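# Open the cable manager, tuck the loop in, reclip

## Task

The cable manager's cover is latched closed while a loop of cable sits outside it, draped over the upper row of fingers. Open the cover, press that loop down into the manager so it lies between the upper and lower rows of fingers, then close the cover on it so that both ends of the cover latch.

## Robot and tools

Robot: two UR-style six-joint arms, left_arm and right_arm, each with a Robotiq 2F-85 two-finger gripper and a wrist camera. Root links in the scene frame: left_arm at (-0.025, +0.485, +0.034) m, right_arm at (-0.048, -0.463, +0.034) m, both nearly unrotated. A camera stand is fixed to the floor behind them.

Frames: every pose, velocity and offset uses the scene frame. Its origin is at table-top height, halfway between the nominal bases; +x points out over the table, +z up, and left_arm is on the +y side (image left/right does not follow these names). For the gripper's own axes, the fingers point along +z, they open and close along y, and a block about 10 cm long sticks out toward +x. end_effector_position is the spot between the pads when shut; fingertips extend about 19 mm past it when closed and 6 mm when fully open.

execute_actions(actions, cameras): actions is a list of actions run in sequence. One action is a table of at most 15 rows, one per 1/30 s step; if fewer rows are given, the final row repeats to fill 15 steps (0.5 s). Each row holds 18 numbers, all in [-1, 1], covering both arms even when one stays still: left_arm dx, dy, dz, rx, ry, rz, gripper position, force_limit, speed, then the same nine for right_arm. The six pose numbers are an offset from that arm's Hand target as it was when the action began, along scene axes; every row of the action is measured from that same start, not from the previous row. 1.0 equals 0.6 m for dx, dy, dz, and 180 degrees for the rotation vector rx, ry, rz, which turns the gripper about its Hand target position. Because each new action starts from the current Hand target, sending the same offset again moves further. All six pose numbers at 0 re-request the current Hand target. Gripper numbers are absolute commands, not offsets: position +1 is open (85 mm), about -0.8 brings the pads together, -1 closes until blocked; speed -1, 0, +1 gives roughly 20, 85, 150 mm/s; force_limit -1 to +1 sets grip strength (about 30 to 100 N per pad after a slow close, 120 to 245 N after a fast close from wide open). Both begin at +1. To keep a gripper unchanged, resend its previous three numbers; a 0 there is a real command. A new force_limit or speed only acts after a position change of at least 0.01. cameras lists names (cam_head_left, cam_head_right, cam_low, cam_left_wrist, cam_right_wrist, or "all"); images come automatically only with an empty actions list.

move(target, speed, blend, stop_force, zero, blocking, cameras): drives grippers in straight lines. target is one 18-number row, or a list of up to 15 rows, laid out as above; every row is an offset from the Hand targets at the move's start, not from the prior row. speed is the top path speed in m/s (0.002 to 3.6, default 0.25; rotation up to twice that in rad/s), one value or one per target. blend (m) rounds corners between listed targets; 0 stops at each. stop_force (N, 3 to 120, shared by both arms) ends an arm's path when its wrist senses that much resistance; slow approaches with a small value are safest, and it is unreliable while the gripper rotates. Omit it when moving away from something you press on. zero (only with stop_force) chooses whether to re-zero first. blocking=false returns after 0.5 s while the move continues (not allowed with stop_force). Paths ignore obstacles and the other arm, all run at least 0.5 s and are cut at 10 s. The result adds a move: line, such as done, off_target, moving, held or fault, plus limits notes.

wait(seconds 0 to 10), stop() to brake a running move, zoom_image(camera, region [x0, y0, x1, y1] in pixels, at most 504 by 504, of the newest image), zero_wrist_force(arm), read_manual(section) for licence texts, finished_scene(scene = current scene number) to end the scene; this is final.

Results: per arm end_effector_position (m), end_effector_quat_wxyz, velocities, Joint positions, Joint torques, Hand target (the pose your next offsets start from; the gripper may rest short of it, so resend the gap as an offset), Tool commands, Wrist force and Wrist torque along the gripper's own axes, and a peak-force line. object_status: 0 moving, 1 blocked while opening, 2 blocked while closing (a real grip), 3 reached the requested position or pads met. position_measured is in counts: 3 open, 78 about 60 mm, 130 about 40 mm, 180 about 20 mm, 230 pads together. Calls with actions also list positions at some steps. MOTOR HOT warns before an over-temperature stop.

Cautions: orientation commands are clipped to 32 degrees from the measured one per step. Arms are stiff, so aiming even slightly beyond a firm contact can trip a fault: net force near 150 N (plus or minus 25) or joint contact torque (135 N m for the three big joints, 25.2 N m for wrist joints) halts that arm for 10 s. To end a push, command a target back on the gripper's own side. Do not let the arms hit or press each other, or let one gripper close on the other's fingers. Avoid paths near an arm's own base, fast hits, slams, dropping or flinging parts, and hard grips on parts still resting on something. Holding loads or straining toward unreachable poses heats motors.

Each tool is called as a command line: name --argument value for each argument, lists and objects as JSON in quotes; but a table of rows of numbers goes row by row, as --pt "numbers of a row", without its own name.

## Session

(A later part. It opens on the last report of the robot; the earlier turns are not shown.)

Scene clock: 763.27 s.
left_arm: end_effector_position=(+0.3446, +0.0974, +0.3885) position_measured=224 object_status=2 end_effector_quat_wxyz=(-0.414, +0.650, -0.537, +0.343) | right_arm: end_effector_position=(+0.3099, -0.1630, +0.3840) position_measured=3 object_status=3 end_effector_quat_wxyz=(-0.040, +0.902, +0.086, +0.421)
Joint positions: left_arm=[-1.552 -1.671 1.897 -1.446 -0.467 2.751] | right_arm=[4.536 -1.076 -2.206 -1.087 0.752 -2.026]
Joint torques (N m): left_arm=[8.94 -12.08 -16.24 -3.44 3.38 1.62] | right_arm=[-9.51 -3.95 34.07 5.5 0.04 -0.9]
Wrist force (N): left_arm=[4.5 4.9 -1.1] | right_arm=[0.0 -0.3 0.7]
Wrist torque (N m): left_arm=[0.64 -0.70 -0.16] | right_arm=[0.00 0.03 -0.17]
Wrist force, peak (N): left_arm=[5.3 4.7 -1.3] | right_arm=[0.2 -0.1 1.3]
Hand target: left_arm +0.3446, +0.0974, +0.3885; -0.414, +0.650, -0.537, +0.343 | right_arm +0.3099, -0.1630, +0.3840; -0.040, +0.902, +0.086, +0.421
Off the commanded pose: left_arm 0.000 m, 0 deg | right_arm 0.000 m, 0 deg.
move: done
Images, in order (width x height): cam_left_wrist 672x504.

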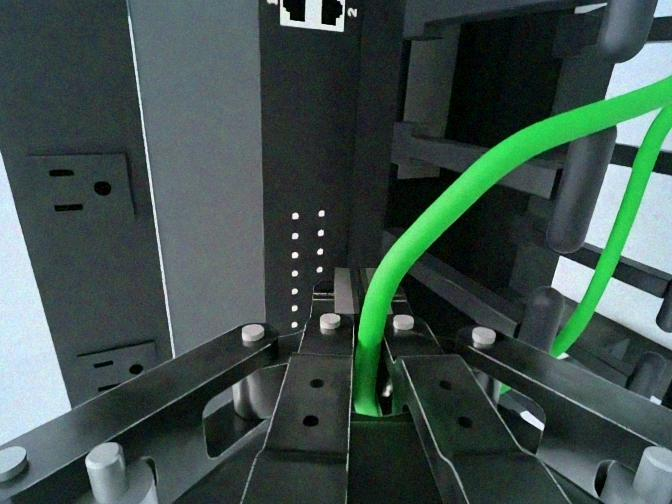

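wait --seconds 0.1 --cameras '["all"]'

zoom_image --camera "cam_low" --region '[180, 100, 360, 235]'

zoom_image --camera "cam_left_wrist" --region '[450, 250, 650, 400]'

Scene clock: 776.90 s.
left_arm: end_effector_position=(+0.3446, +0.0974, +0.3885) position_measured=224 object_status=2 end_effector_quat_wxyz=(-0.414, +0.650, -0.537, +0.343) | right_arm: end_effector_position=(+0.3099, -0.1630, +0.3840) position_measured=3 object_status=3 end_effector_quat_wxyz=(-0.040, +0.902, +0.086, +0.421)
Joint positions: left_arm=[-1.552 -1.671 1.897 -1.446 -0.467 2.751] | right_arm=[4.536 -1.076 -2.206 -1.087 0.752 -2.026]
Joint torques (N m): left_arm=[8.58 -10.85 -15.88 -3.36 3.39 1.64] | right_arm=[-10.05 -4.56 33.83 5.61 0.09 -1.15]
Wrist force (N): left_arm=[4.7 4.9 -1.3] | right_arm=[0.1 -0.2 0.9]
Wrist torque (N m): left_arm=[0.65 -0.71 -0.16] | right_arm=[0.02 0.02 -0.17]
Wrist force, peak (N): left_arm=[4.8 4.9 -1.3] | right_arm=[0.0 0.0 1.3]
Hand target: left_arm +0.3446, +0.0974, +0.3885; -0.414, +0.650, -0.537, +0.343 | right_arm +0.3099, -0.1630, +0.3840; -0.040, +0.902, +0.086, +0.421
Tool commands: left_gripper/position=-1.0 left_gripper/force_limit=-0.6 left_gripper/speed=-0.6 right_gripper/position=+1.0 right_gripper/force_limit=+1.0 right_gripper/speed=+1.0
Off the commanded pose: left_arm 0.000 m, 0 deg | right_arm 0.000 m, 0 deg.
wait: 0.10 s; at rest from the start

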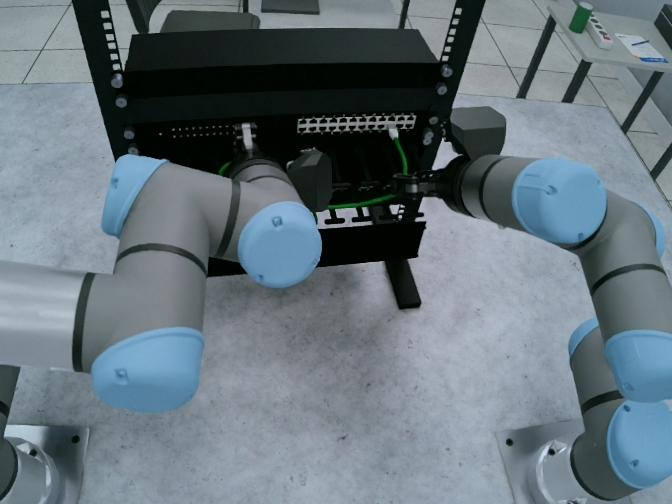

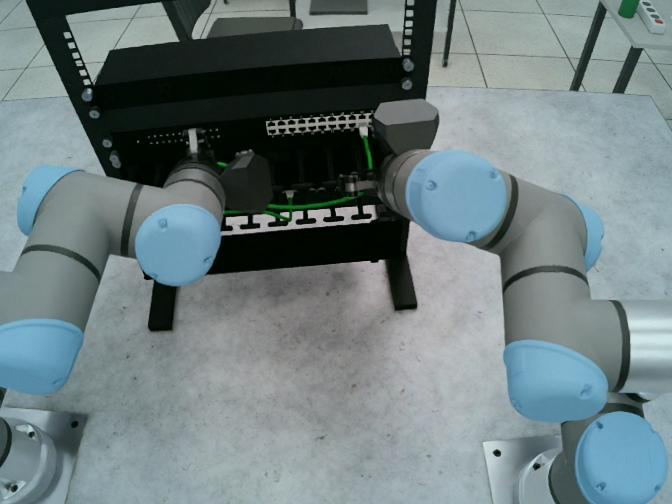

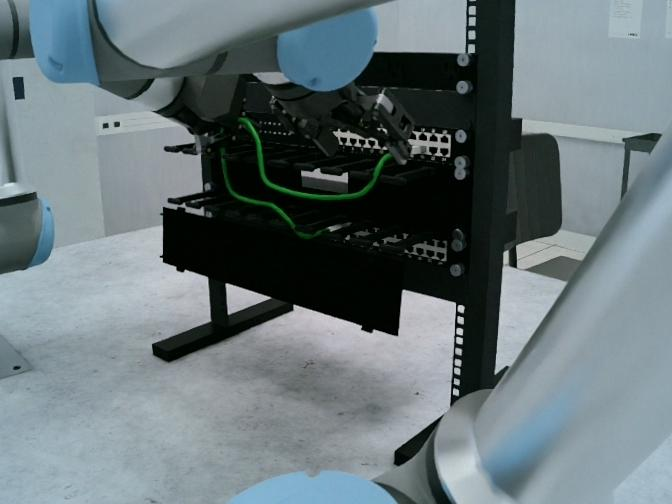

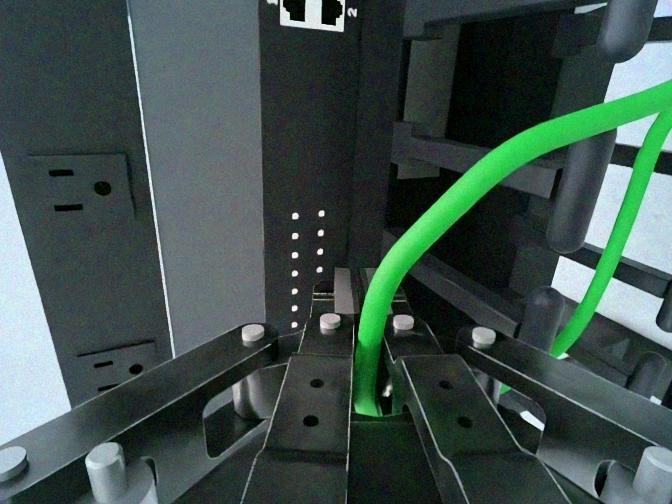

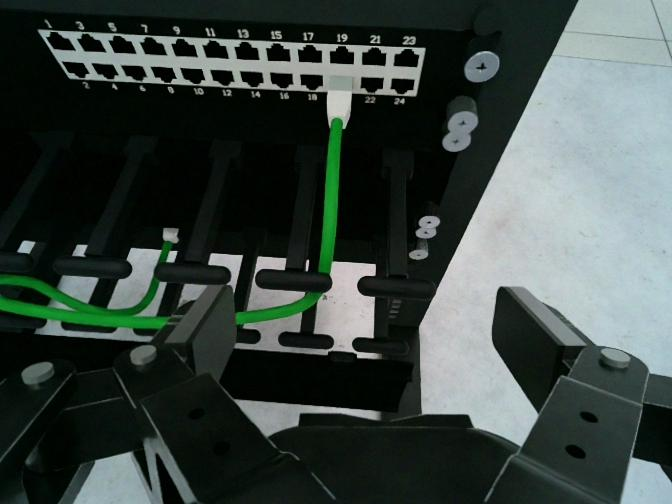

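Scaled by 2.800 from the camera's 672x504 image, which has a finer 960x720 frame.

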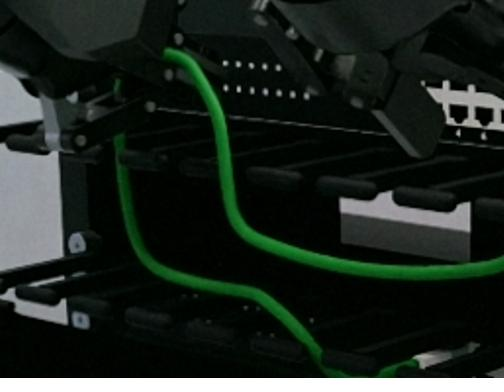

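Scaled by 2.520 from the camera's 672x504 image, which has a finer 960x720 frame.

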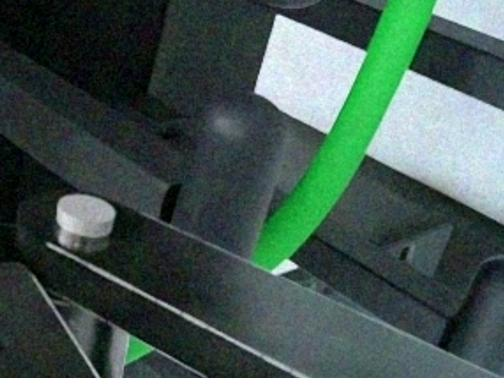

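move --target '[-0.09,-0.0172,0,0,0,0,-1,-0.6,-0.6,0,0,0,0,0,0,1,1,1]' --cameras '["all"]' --speed 0.06

zoom_image --camera "cam_low" --region '[180, 100, 360, 235]'

Scene clock: 851.63 s.
left_arm: end_effector_position=(+0.2906, +0.0871, +0.3885) position_measured=225 object_status=2 end_effector_quat_wxyz=(-0.414, +0.650, -0.537, +0.343) | right_arm: end_effector_position=(+0.3099, -0.1630, +0.3840) position_measured=3 object_status=3 end_effector_quat_wxyz=(-0.040, +0.902, +0.086, +0.421)
Joint positions: left_arm=[-1.676 -1.668 1.846 -1.191 -0.522 2.516] | right_arm=[4.536 -1.076 -2.206 -1.087 0.752 -2.026]
Joint torques (N m): left_arm=[-12.62 -11.4 -34.05 -0.47 0.11 -1.75] | right_arm=[-9.93 -4.47 33.91 5.53 -0.08 -1.14]
Wrist force (N): left_arm=[4.2 4.1 -0.4] | right_arm=[-0.2 0.0 0.7]
Wrist torque (N m): left_arm=[0.64 -0.67 -0.04] | right_arm=[0.04 0.07 -0.17]
Wrist force, peak (N): left_arm=[4.8 4.8 -1.5] | right_arm=[-0.2 -0.2 1.2]
Hand target: left_arm +0.2906, +0.0871, +0.3885; -0.414, +0.650, -0.537, +0.343 | right_arm +0.3099, -0.1630, +0.3840; -0.040, +0.902, +0.086, +0.421
Off the commanded pose: left_arm 0.000 m, 0 deg | right_arm 0.000 m, 0 deg.
move: done

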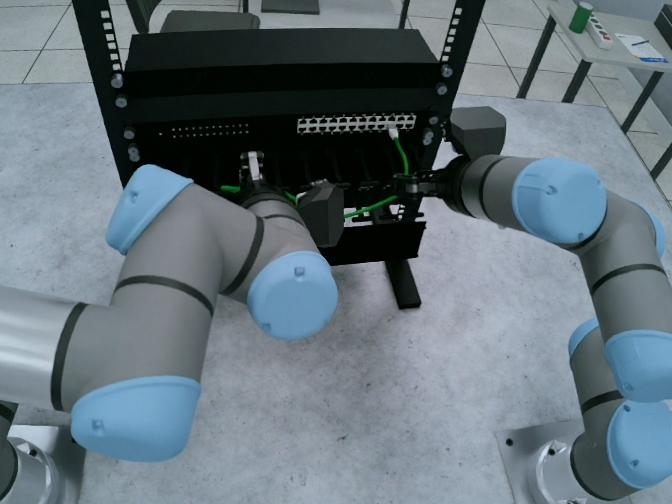

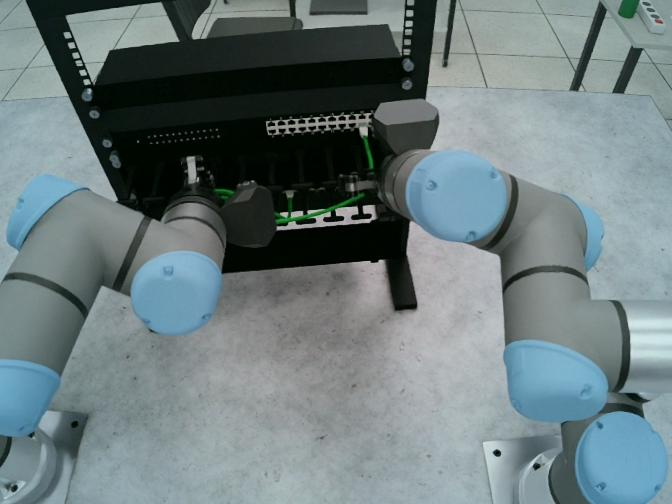

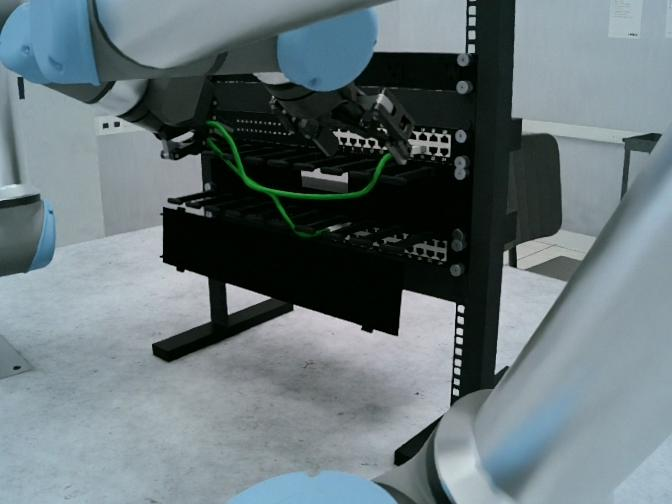

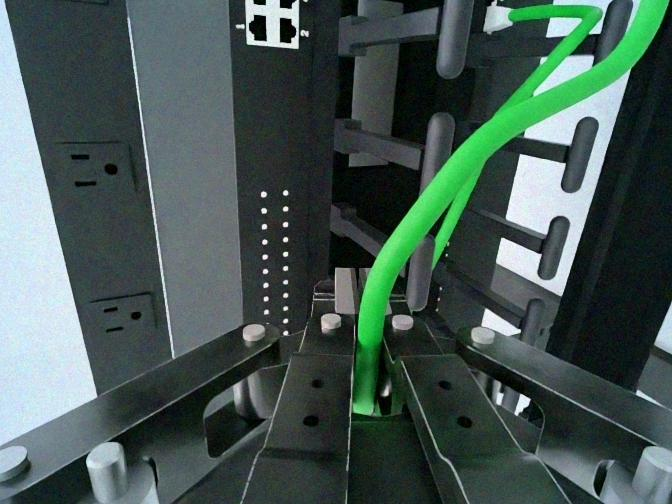

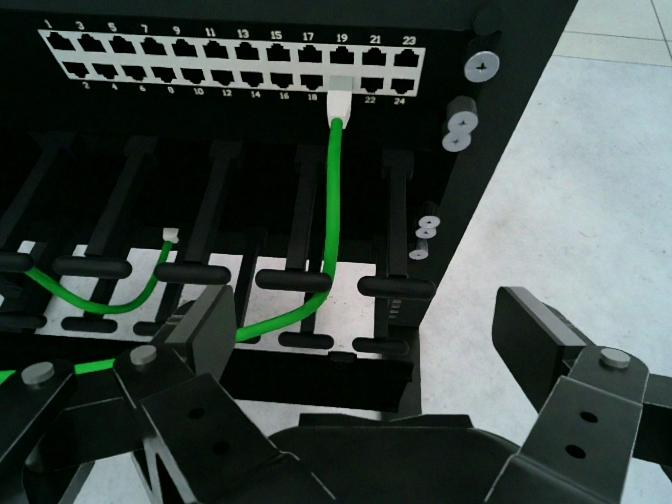

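Scaled by 2.800 from the camera's 672x504 image, which has a finer 960x720 frame.

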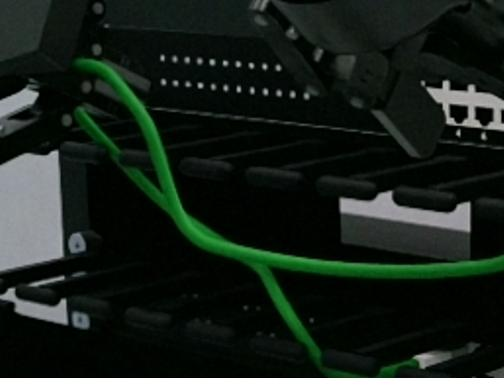

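move --pt "-0.0095 0.0482 -0.0725 -0.2247 -0.0539 0.0955 -1 -0.6 -0.6 0 0 0 0 0 0 1 1 1" --pt "-0.0207 0.0885 -0.1592 -0.4494 -0.1078 0.1910 -1 -0.6 -0.6 0 0 0 0 0 0 1 1 1" --cameras '["all"]' --speed 0.12 --blend '[0.02,0]'

zoom_image --camera "cam_low" --region '[130, 100, 360, 272]'

Scene clock: 867.83 s.
left_arm: end_effector_position=(+0.2782, +0.1401, +0.2930) position_measured=226 object_status=2 end_effector_quat_wxyz=(-0.054, +0.816, +0.077, +0.571) | right_arm: end_effector_position=(+0.3099, -0.1630, +0.3840) position_measured=3 object_status=3 end_effector_quat_wxyz=(-0.040, +0.902, +0.086, +0.421)
Joint positions: left_arm=[-1.746 -1.698 2.139 -1.236 -0.499 0.73] | right_arm=[4.536 -1.076 -2.206 -1.087 0.752 -2.026]
Joint torques (N m): left_arm=[-10.54 -8.44 -10.08 1.05 -1.95 -2.13] | right_arm=[-10 -4.63 32.27 5.57 -0.31 -1.12]
Wrist force (N): left_arm=[7.4 12.6 -4.0] | right_arm=[-0.2 -0.4 0.7]
Wrist torque (N m): left_arm=[0.90 -1.32 0.35] | right_arm=[-0.01 0.06 -0.18]
Wrist force, peak (N): left_arm=[43.7 48.2 -33.7] | right_arm=[0.1 -0.5 1.2]
Hand target: left_arm +0.2782, +0.1402, +0.2929; -0.054, +0.816, +0.077, +0.571 | right_arm +0.3099, -0.1630, +0.3840; -0.040, +0.902, +0.086, +0.421
Off the commanded pose: left_arm 0.000 m, 0 deg | right_arm 0.000 m, 0 deg.
move: done

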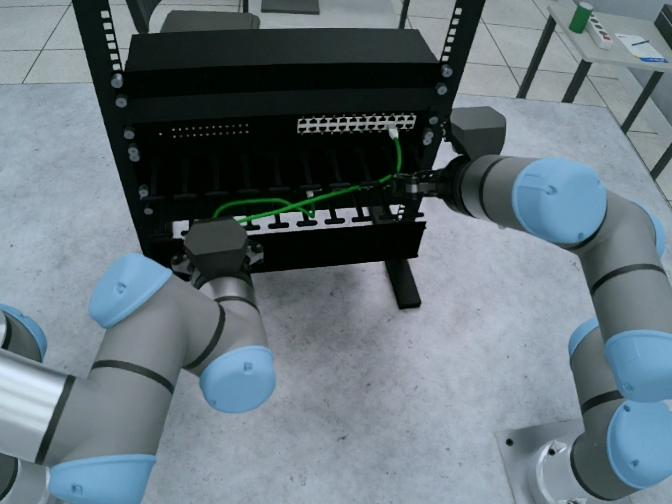

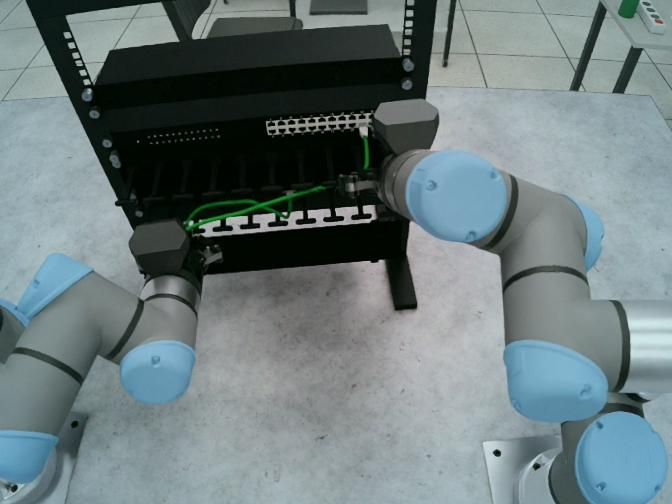

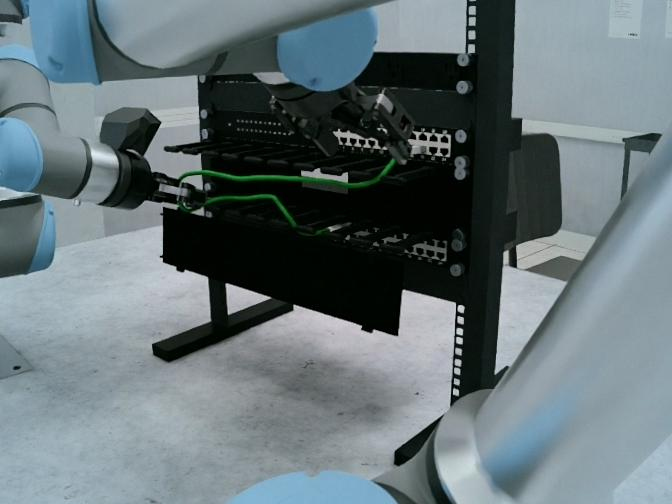

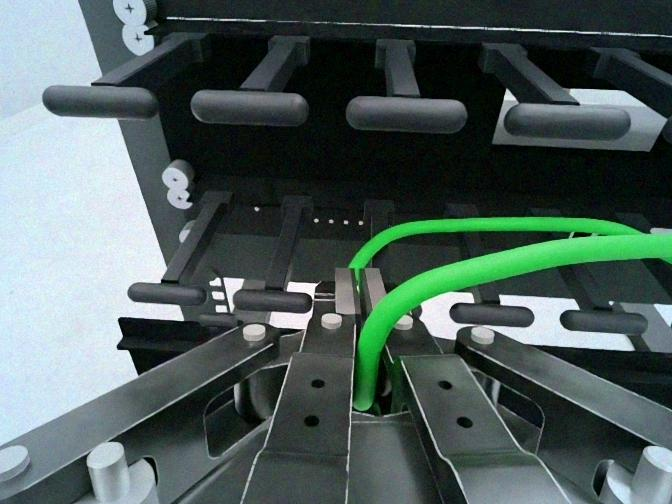

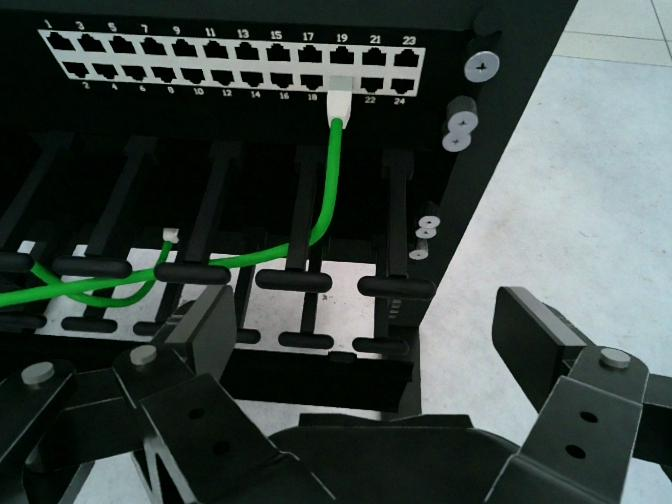

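Scaled by 2.191 from the camera's 672x504 image, which has a finer 960x720 frame.

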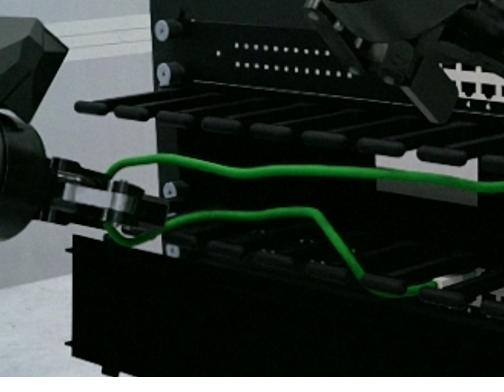

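move --target '[0.131,0.025,0.003,0,0,0,-1,-0.6,-0.6,0,0,0,0,0,0,1,1,1]' --cameras '["all"]' --speed 0.05 --stop_force 20

zoom_image --camera "cam_low" --region '[130, 100, 360, 272]'

Scene clock: 885.27 s.
left_arm: end_effector_position=(+0.3568, +0.1551, +0.2947) position_measured=226 object_status=2 end_effector_quat_wxyz=(-0.054, +0.816, +0.077, +0.571) | right_arm: end_effector_position=(+0.3099, -0.1630, +0.3840) position_measured=3 object_status=3 end_effector_quat_wxyz=(-0.040, +0.902, +0.086, +0.421)
Joint positions: left_arm=[-1.54 -1.695 2.218 -1.684 -0.382 1.133] | right_arm=[4.536 -1.076 -2.206 -1.087 0.752 -2.026]
Joint torques (N m): left_arm=[10.05 -10.69 -11.55 -2.9 3.02 1.37] | right_arm=[-9.06 -4.45 33.13 5.61 -0.16 -1.07]
Wrist force (N): left_arm=[5.3 5.9 -6.2] | right_arm=[-0.3 -0.2 0.7]
Wrist torque (N m): left_arm=[0.48 -1.09 0.15] | right_arm=[0.03 0.07 -0.17]
Wrist force, peak (N): left_arm=[7.4 12.8 -4.0] | right_arm=[0.0 -0.1 1.3]
Hand target: left_arm +0.3568, +0.1552, +0.2947; -0.054, +0.816, +0.077, +0.571 | right_arm +0.3099, -0.1630, +0.3840; -0.040, +0.902, +0.086, +0.421
Off the commanded pose: left_arm 0.000 m, 0 deg | right_arm 0.000 m, 0 deg.
move: done

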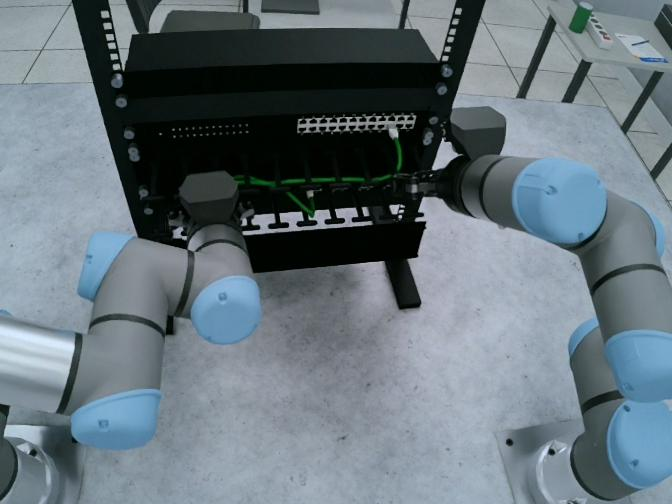

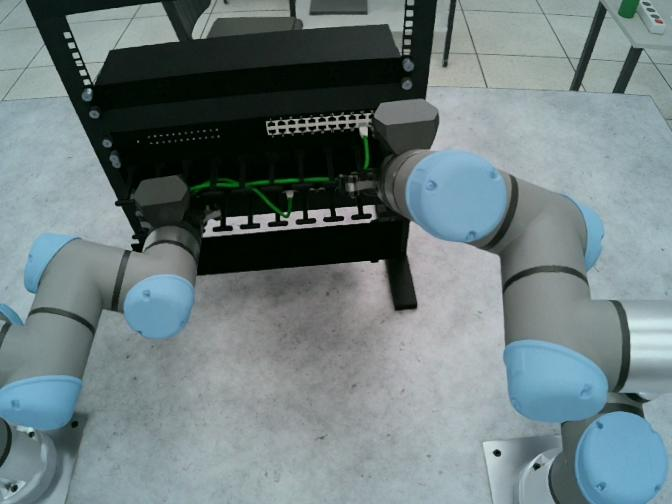

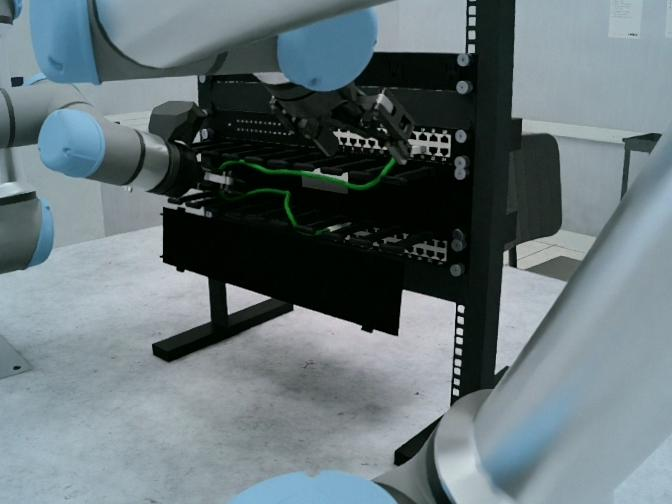

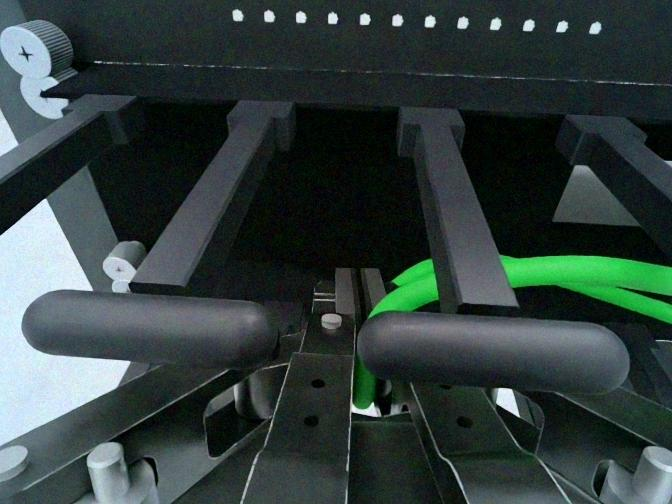

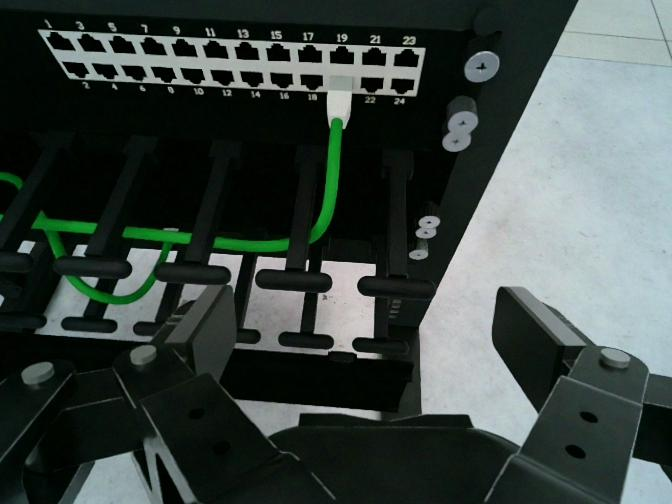

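Scaled by 2.191 from the camera's 672x504 image, which has a finer 960x720 frame.

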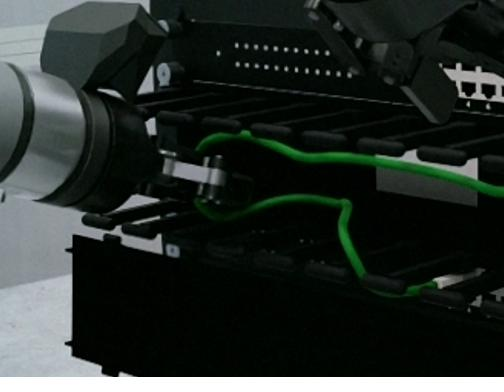

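move --pt "0.0205 0.0038 -0.006 0 0 0 -1 -0.6 -0.6 0 0 0 0 0 0 1 1 1" --pt "0.0205 0.0038 -0.006 0 0 0 -0.45 -0.6 -0.8 0 0 0 0 0 0 1 1 1" --cameras '["cam_low","cam_left_wrist"]' --speed 0.05

zoom_image --camera "cam_low" --region '[130, 100, 360, 272]'

Scene clock: 901.80 s.
left_arm: end_effector_position=(+0.3691, +0.1574, +0.2911) position_measured=186 object_status=0 end_effector_quat_wxyz=(-0.054, +0.816, +0.077, +0.571) | right_arm: end_effector_position=(+0.3099, -0.1630, +0.3840) position_measured=3 object_status=3 end_effector_quat_wxyz=(-0.040, +0.902, +0.086, +0.421)
Joint positions: left_arm=[-1.507 -1.679 2.236 -1.795 -0.37 1.216] | right_arm=[4.536 -1.076 -2.206 -1.087 0.752 -2.026]
Joint torques (N m): left_arm=[6.97 -9.45 -13.58 -3.28 3.01 1.61] | right_arm=[-11.48 -3.42 33.26 5.49 -0.06 -1.15]
Wrist force (N): left_arm=[5.3 1.4 -5.1] | right_arm=[0.0 -0.5 0.9]
Wrist torque (N m): left_arm=[0.31 -1.10 -0.05] | right_arm=[-0.02 0.04 -0.17]
Wrist force, peak (N): left_arm=[5.7 5.9 -9.4] | right_arm=[-0.3 -0.1 1.2]
Hand target: left_arm +0.3691, +0.1574, +0.2911; -0.054, +0.816, +0.077, +0.571 | right_arm +0.3099, -0.1630, +0.3840; -0.040, +0.902, +0.086, +0.421
Off the commanded pose: left_arm 0.000 m, 0 deg | right_arm 0.000 m, 0 deg.
move: done
Images, in order (width x height): cam_low 672x504, cam_left_wrist 672x504.

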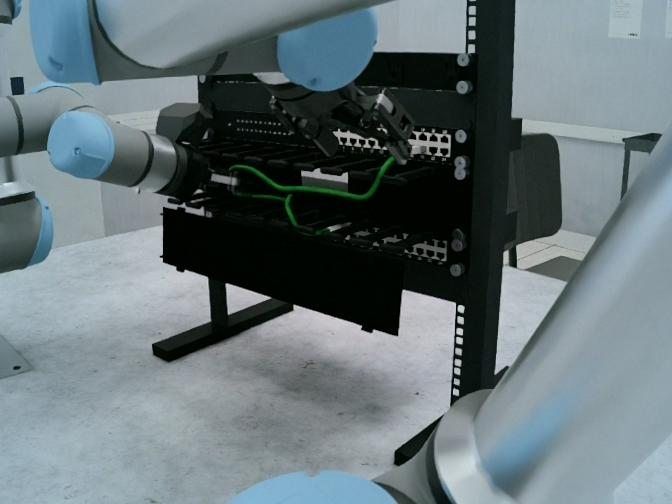

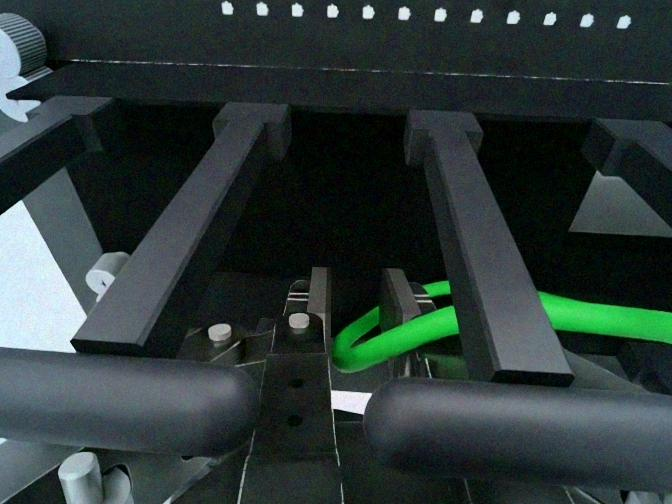

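Scaled by 2.191 from the camera's 672x504 image, which has a finer 960x720 frame.

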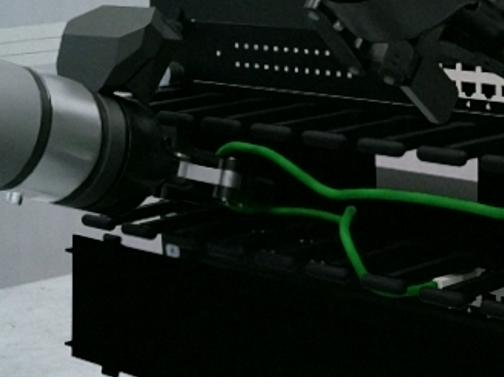

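move --target '[-0.164,-0.031,0.006,0,0,0,-0.45,-0.6,-0.8,0,0,0,0,0,0,1,1,1]' --cameras '["all"]' --speed 0.05

zoom_image --camera "cam_low" --region '[130, 100, 360, 272]'

Scene clock: 909.57 s.
left_arm: end_effector_position=(+0.2707, +0.1388, +0.2947) position_measured=186 object_status=3 end_effector_quat_wxyz=(-0.054, +0.816, +0.077, +0.571) | right_arm: end_effector_position=(+0.3099, -0.1630, +0.3840) position_measured=3 object_status=3 end_effector_quat_wxyz=(-0.040, +0.902, +0.086, +0.421)
Joint positions: left_arm=[-1.765 -1.698 2.129 -1.202 -0.513 0.703] | right_arm=[4.536 -1.076 -2.206 -1.087 0.752 -2.026]
Joint torques (N m): left_arm=[-13.15 -7.81 -31.27 0.25 -0.15 -1.71] | right_arm=[-9.71 -4.32 33.25 5.46 -0.14 -1.13]
Wrist force (N): left_arm=[5.0 0.7 -4.9] | right_arm=[0.0 -0.1 0.7]
Wrist torque (N m): left_arm=[0.26 -1.11 0.02] | right_arm=[0.03 0.04 -0.17]
Wrist force, peak (N): left_arm=[5.7 1.6 -5.2] | right_arm=[0.0 -0.3 1.1]
Hand target: left_arm +0.2707, +0.1388, +0.2947; -0.054, +0.816, +0.077, +0.571 | right_arm +0.3099, -0.1630, +0.3840; -0.040, +0.902, +0.086, +0.421
Off the commanded pose: left_arm 0.000 m, 0 deg | right_arm 0.000 m, 0 deg.
move: done

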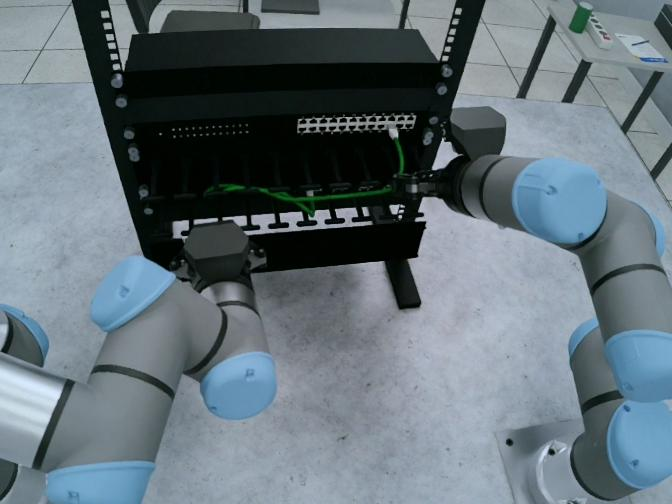

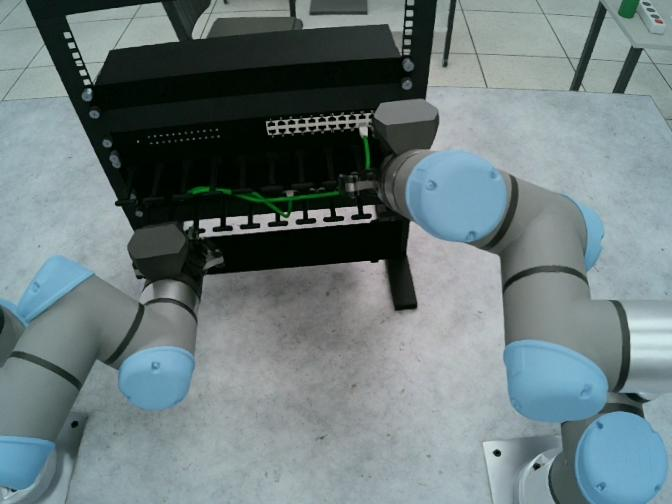

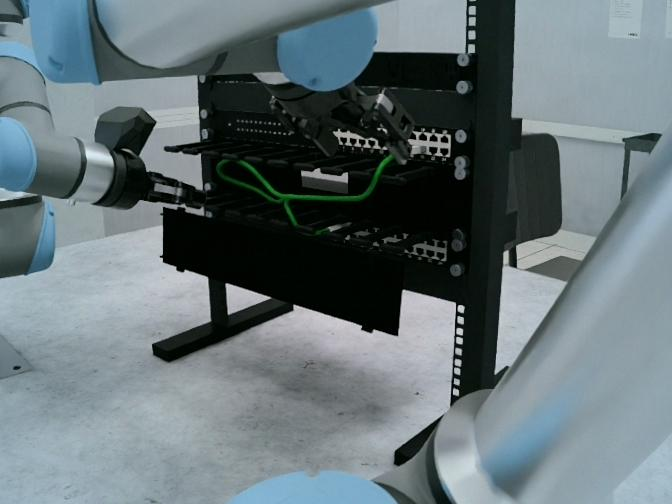

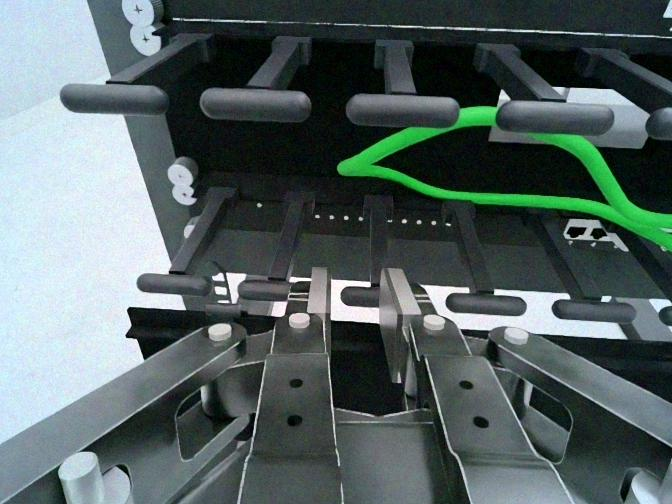

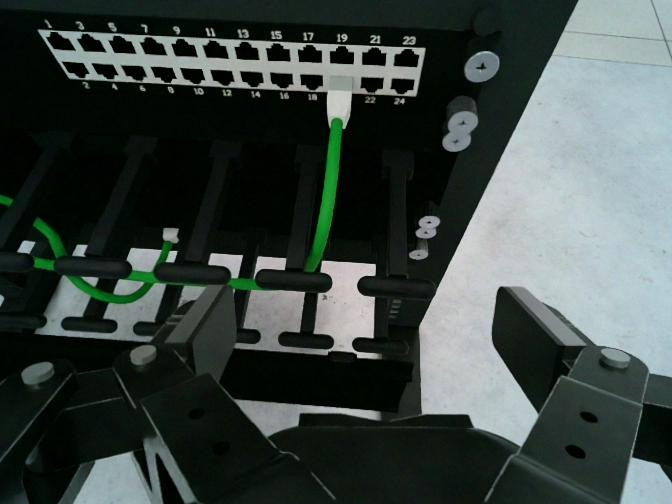

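Scaled by 2.191 from the camera's 672x504 image, which has a finer 960x720 frame.

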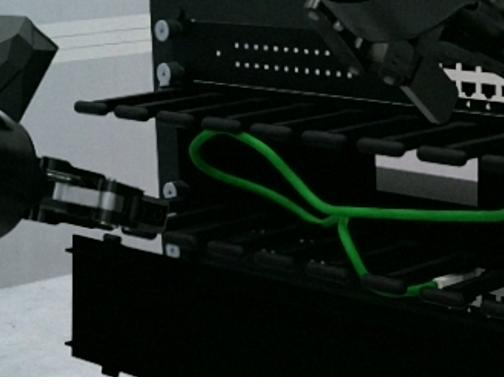

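zoom_image --camera "cam_left_wrist" --region '[300, 50, 672, 320]'

zoom_image --camera "cam_head_left" --region '[130, 130, 450, 260]'

zoom_image --camera "cam_head_right" --region '[110, 130, 430, 290]'

zoom_image --camera "cam_right_wrist" --region '[0, 180, 400, 430]'

Scaled by 1.355 from the camera's 672x504 image, which has a finer 960x720 frame.

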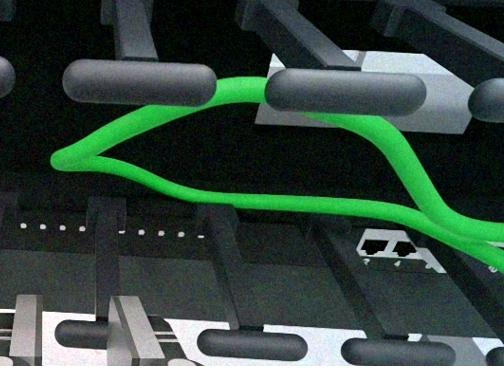

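Scaled by 1.575 from the camera's 672x504 image, which has a finer 960x720 frame.

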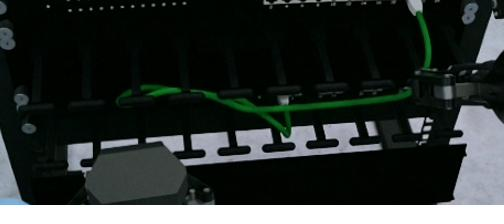

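Scaled by 1.575 from the camera's 672x504 image, which has a finer 960x720 frame.

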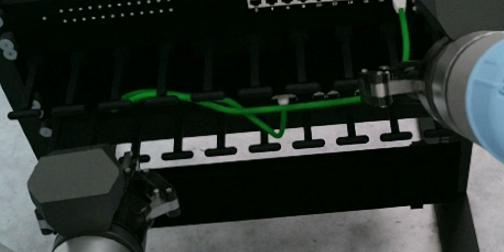

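Scaled by 1.260 from the camera's 672x504 image, which has a finer 960x720 frame.

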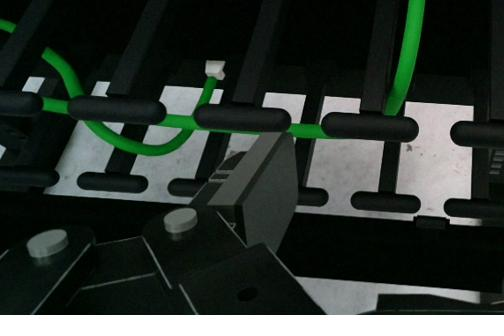

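move --pt "-0.1845 -0.1313 0.1755 0 0 -0.5 -1 -0.6 -0.8 0 0 0 0 0 0 1 1 1" --pt "-0.0845 0.2853 0.1755 0 0 -0.5 -1 -0.6 -0.8 0 0 0 0 0 0 1 1 1" --pt "0.0465 0.3142 -0.0578 0 0 -0.5 -1 -0.6 -0.8 0 0 0 0 0 0 1 1 1" --cameras '["all"]' --speed 0.2 --blend '[0.03,0.03,0]'

zoom_image --camera "cam_left_wrist" --region '[150, 0, 500, 262]'

Scene clock: 1025.83 s.
left_arm: end_effector_position=(+0.2986, +0.3274, +0.2601) position_measured=231 object_status=3 end_effector_quat_wxyz=(+0.366, +0.631, -0.523, +0.442) | right_arm: end_effector_position=(+0.3099, -0.1630, +0.3840) position_measured=3 object_status=3 end_effector_quat_wxyz=(-0.040, +0.902, +0.086, +0.421)
Joint positions: left_arm=[-0.197 -1.567 2.643 -3.45 -2.627 3.841] | right_arm=[4.536 -1.076 -2.206 -1.087 0.752 -2.026]
Joint torques (N m): left_arm=[9.09 -4.78 -17.07 -3.71 -3.02 -1.87] | right_arm=[-11.23 -5.05 32.9 5.56 -0.32 -1.24]
Wrist force (N): left_arm=[5.0 0.9 -4.6] | right_arm=[-0.1 -0.2 1.1]
Wrist torque (N m): left_arm=[0.31 -1.14 0.03] | right_arm=[0.01 0.04 -0.16]
Wrist force, peak (N): left_arm=[5.5 1.0 -5.7] | right_arm=[-0.2 -0.4 1.1]
Hand target: left_arm +0.2986, +0.3274, +0.2601; +0.366, +0.631, -0.522, +0.442 | right_arm +0.3099, -0.1630, +0.3840; -0.040, +0.902, +0.086, +0.421
Off the commanded pose: left_arm 0.000 m, 0 deg | right_arm 0.000 m, 0 deg.
move: done

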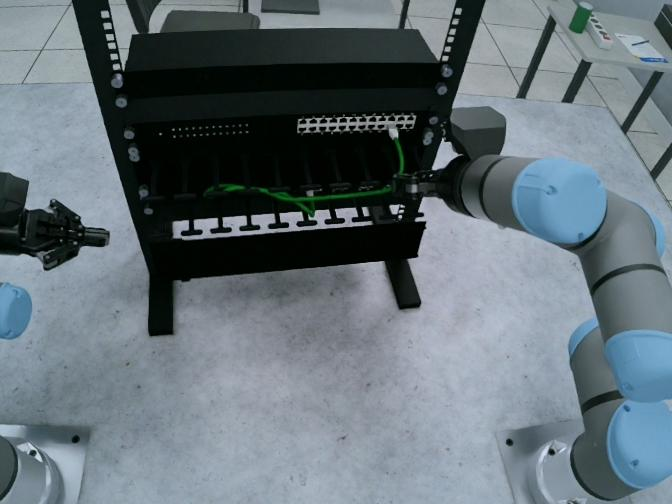

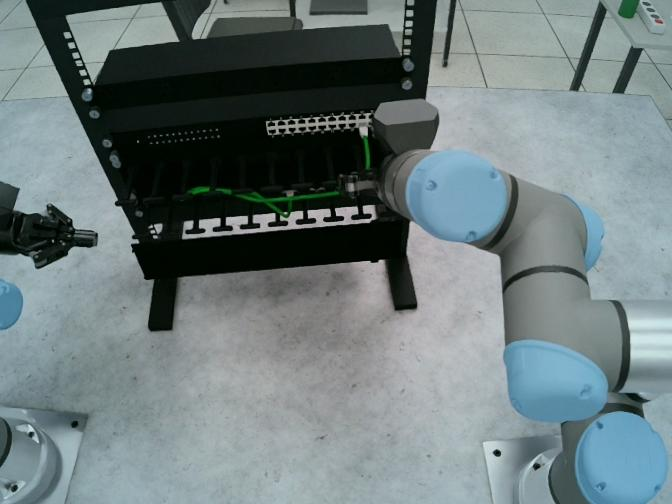

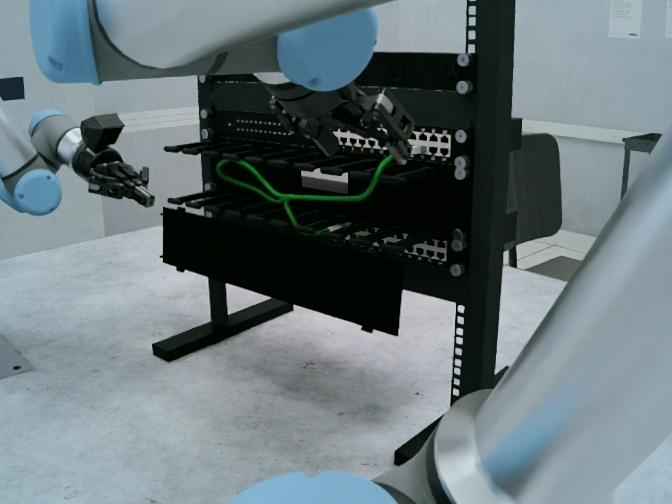

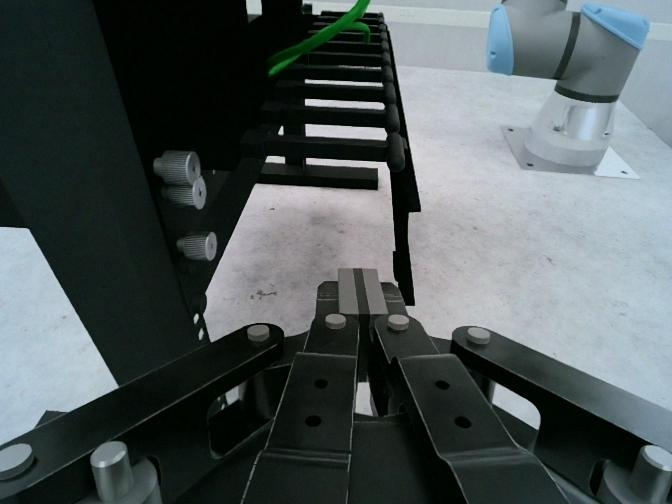

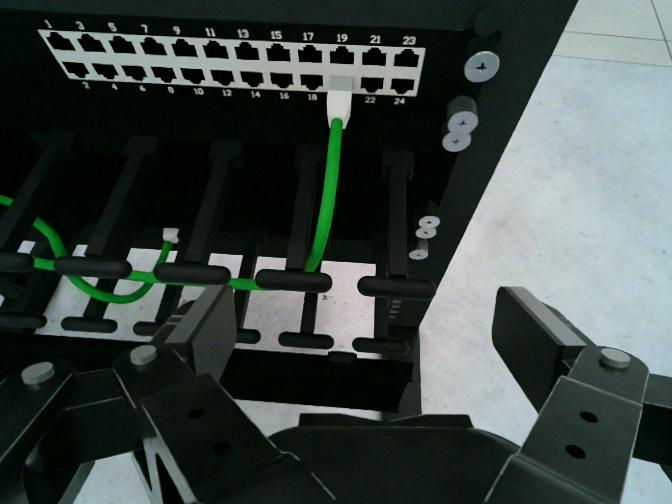

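Scaled by 1.440 from the camera's 672x504 image, which has a finer 960x720 frame.

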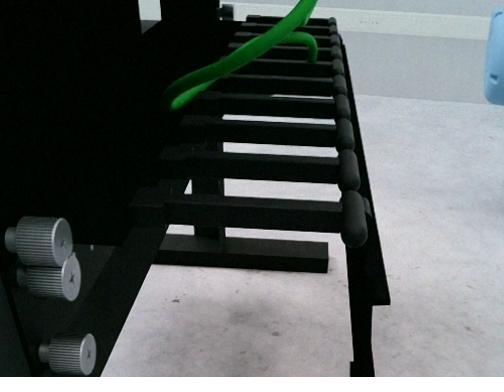

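zoom_image --camera "cam_left_wrist" --region '[370, 120, 450, 310]'

zoom_image --camera "cam_head_left" --region '[140, 210, 240, 290]'

zoom_image --camera "cam_low" --region '[150, 195, 250, 275]'

Scaled by 2.653 from the camera's 672x504 image, which has a finer 960x720 frame.

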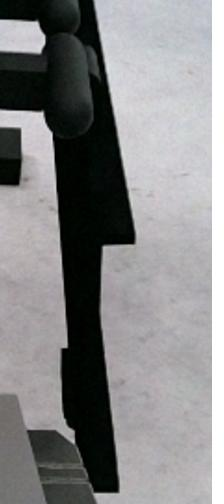

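Scaled by 5.040 from the camera's 672x504 image, which has a finer 960x720 frame.

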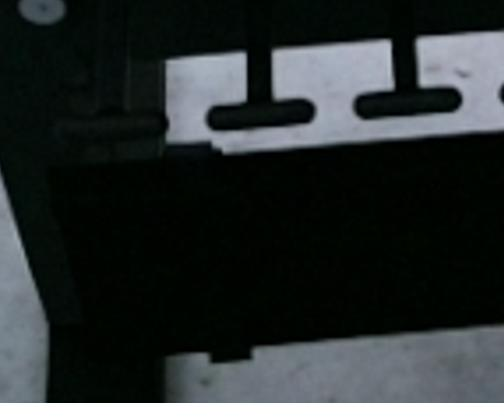

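Scaled by 5.040 from the camera's 672x504 image, which has a finer 960x720 frame.

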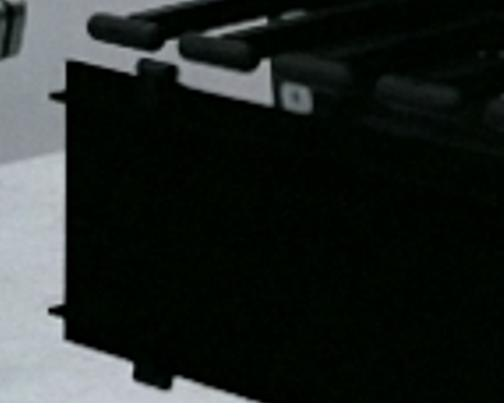

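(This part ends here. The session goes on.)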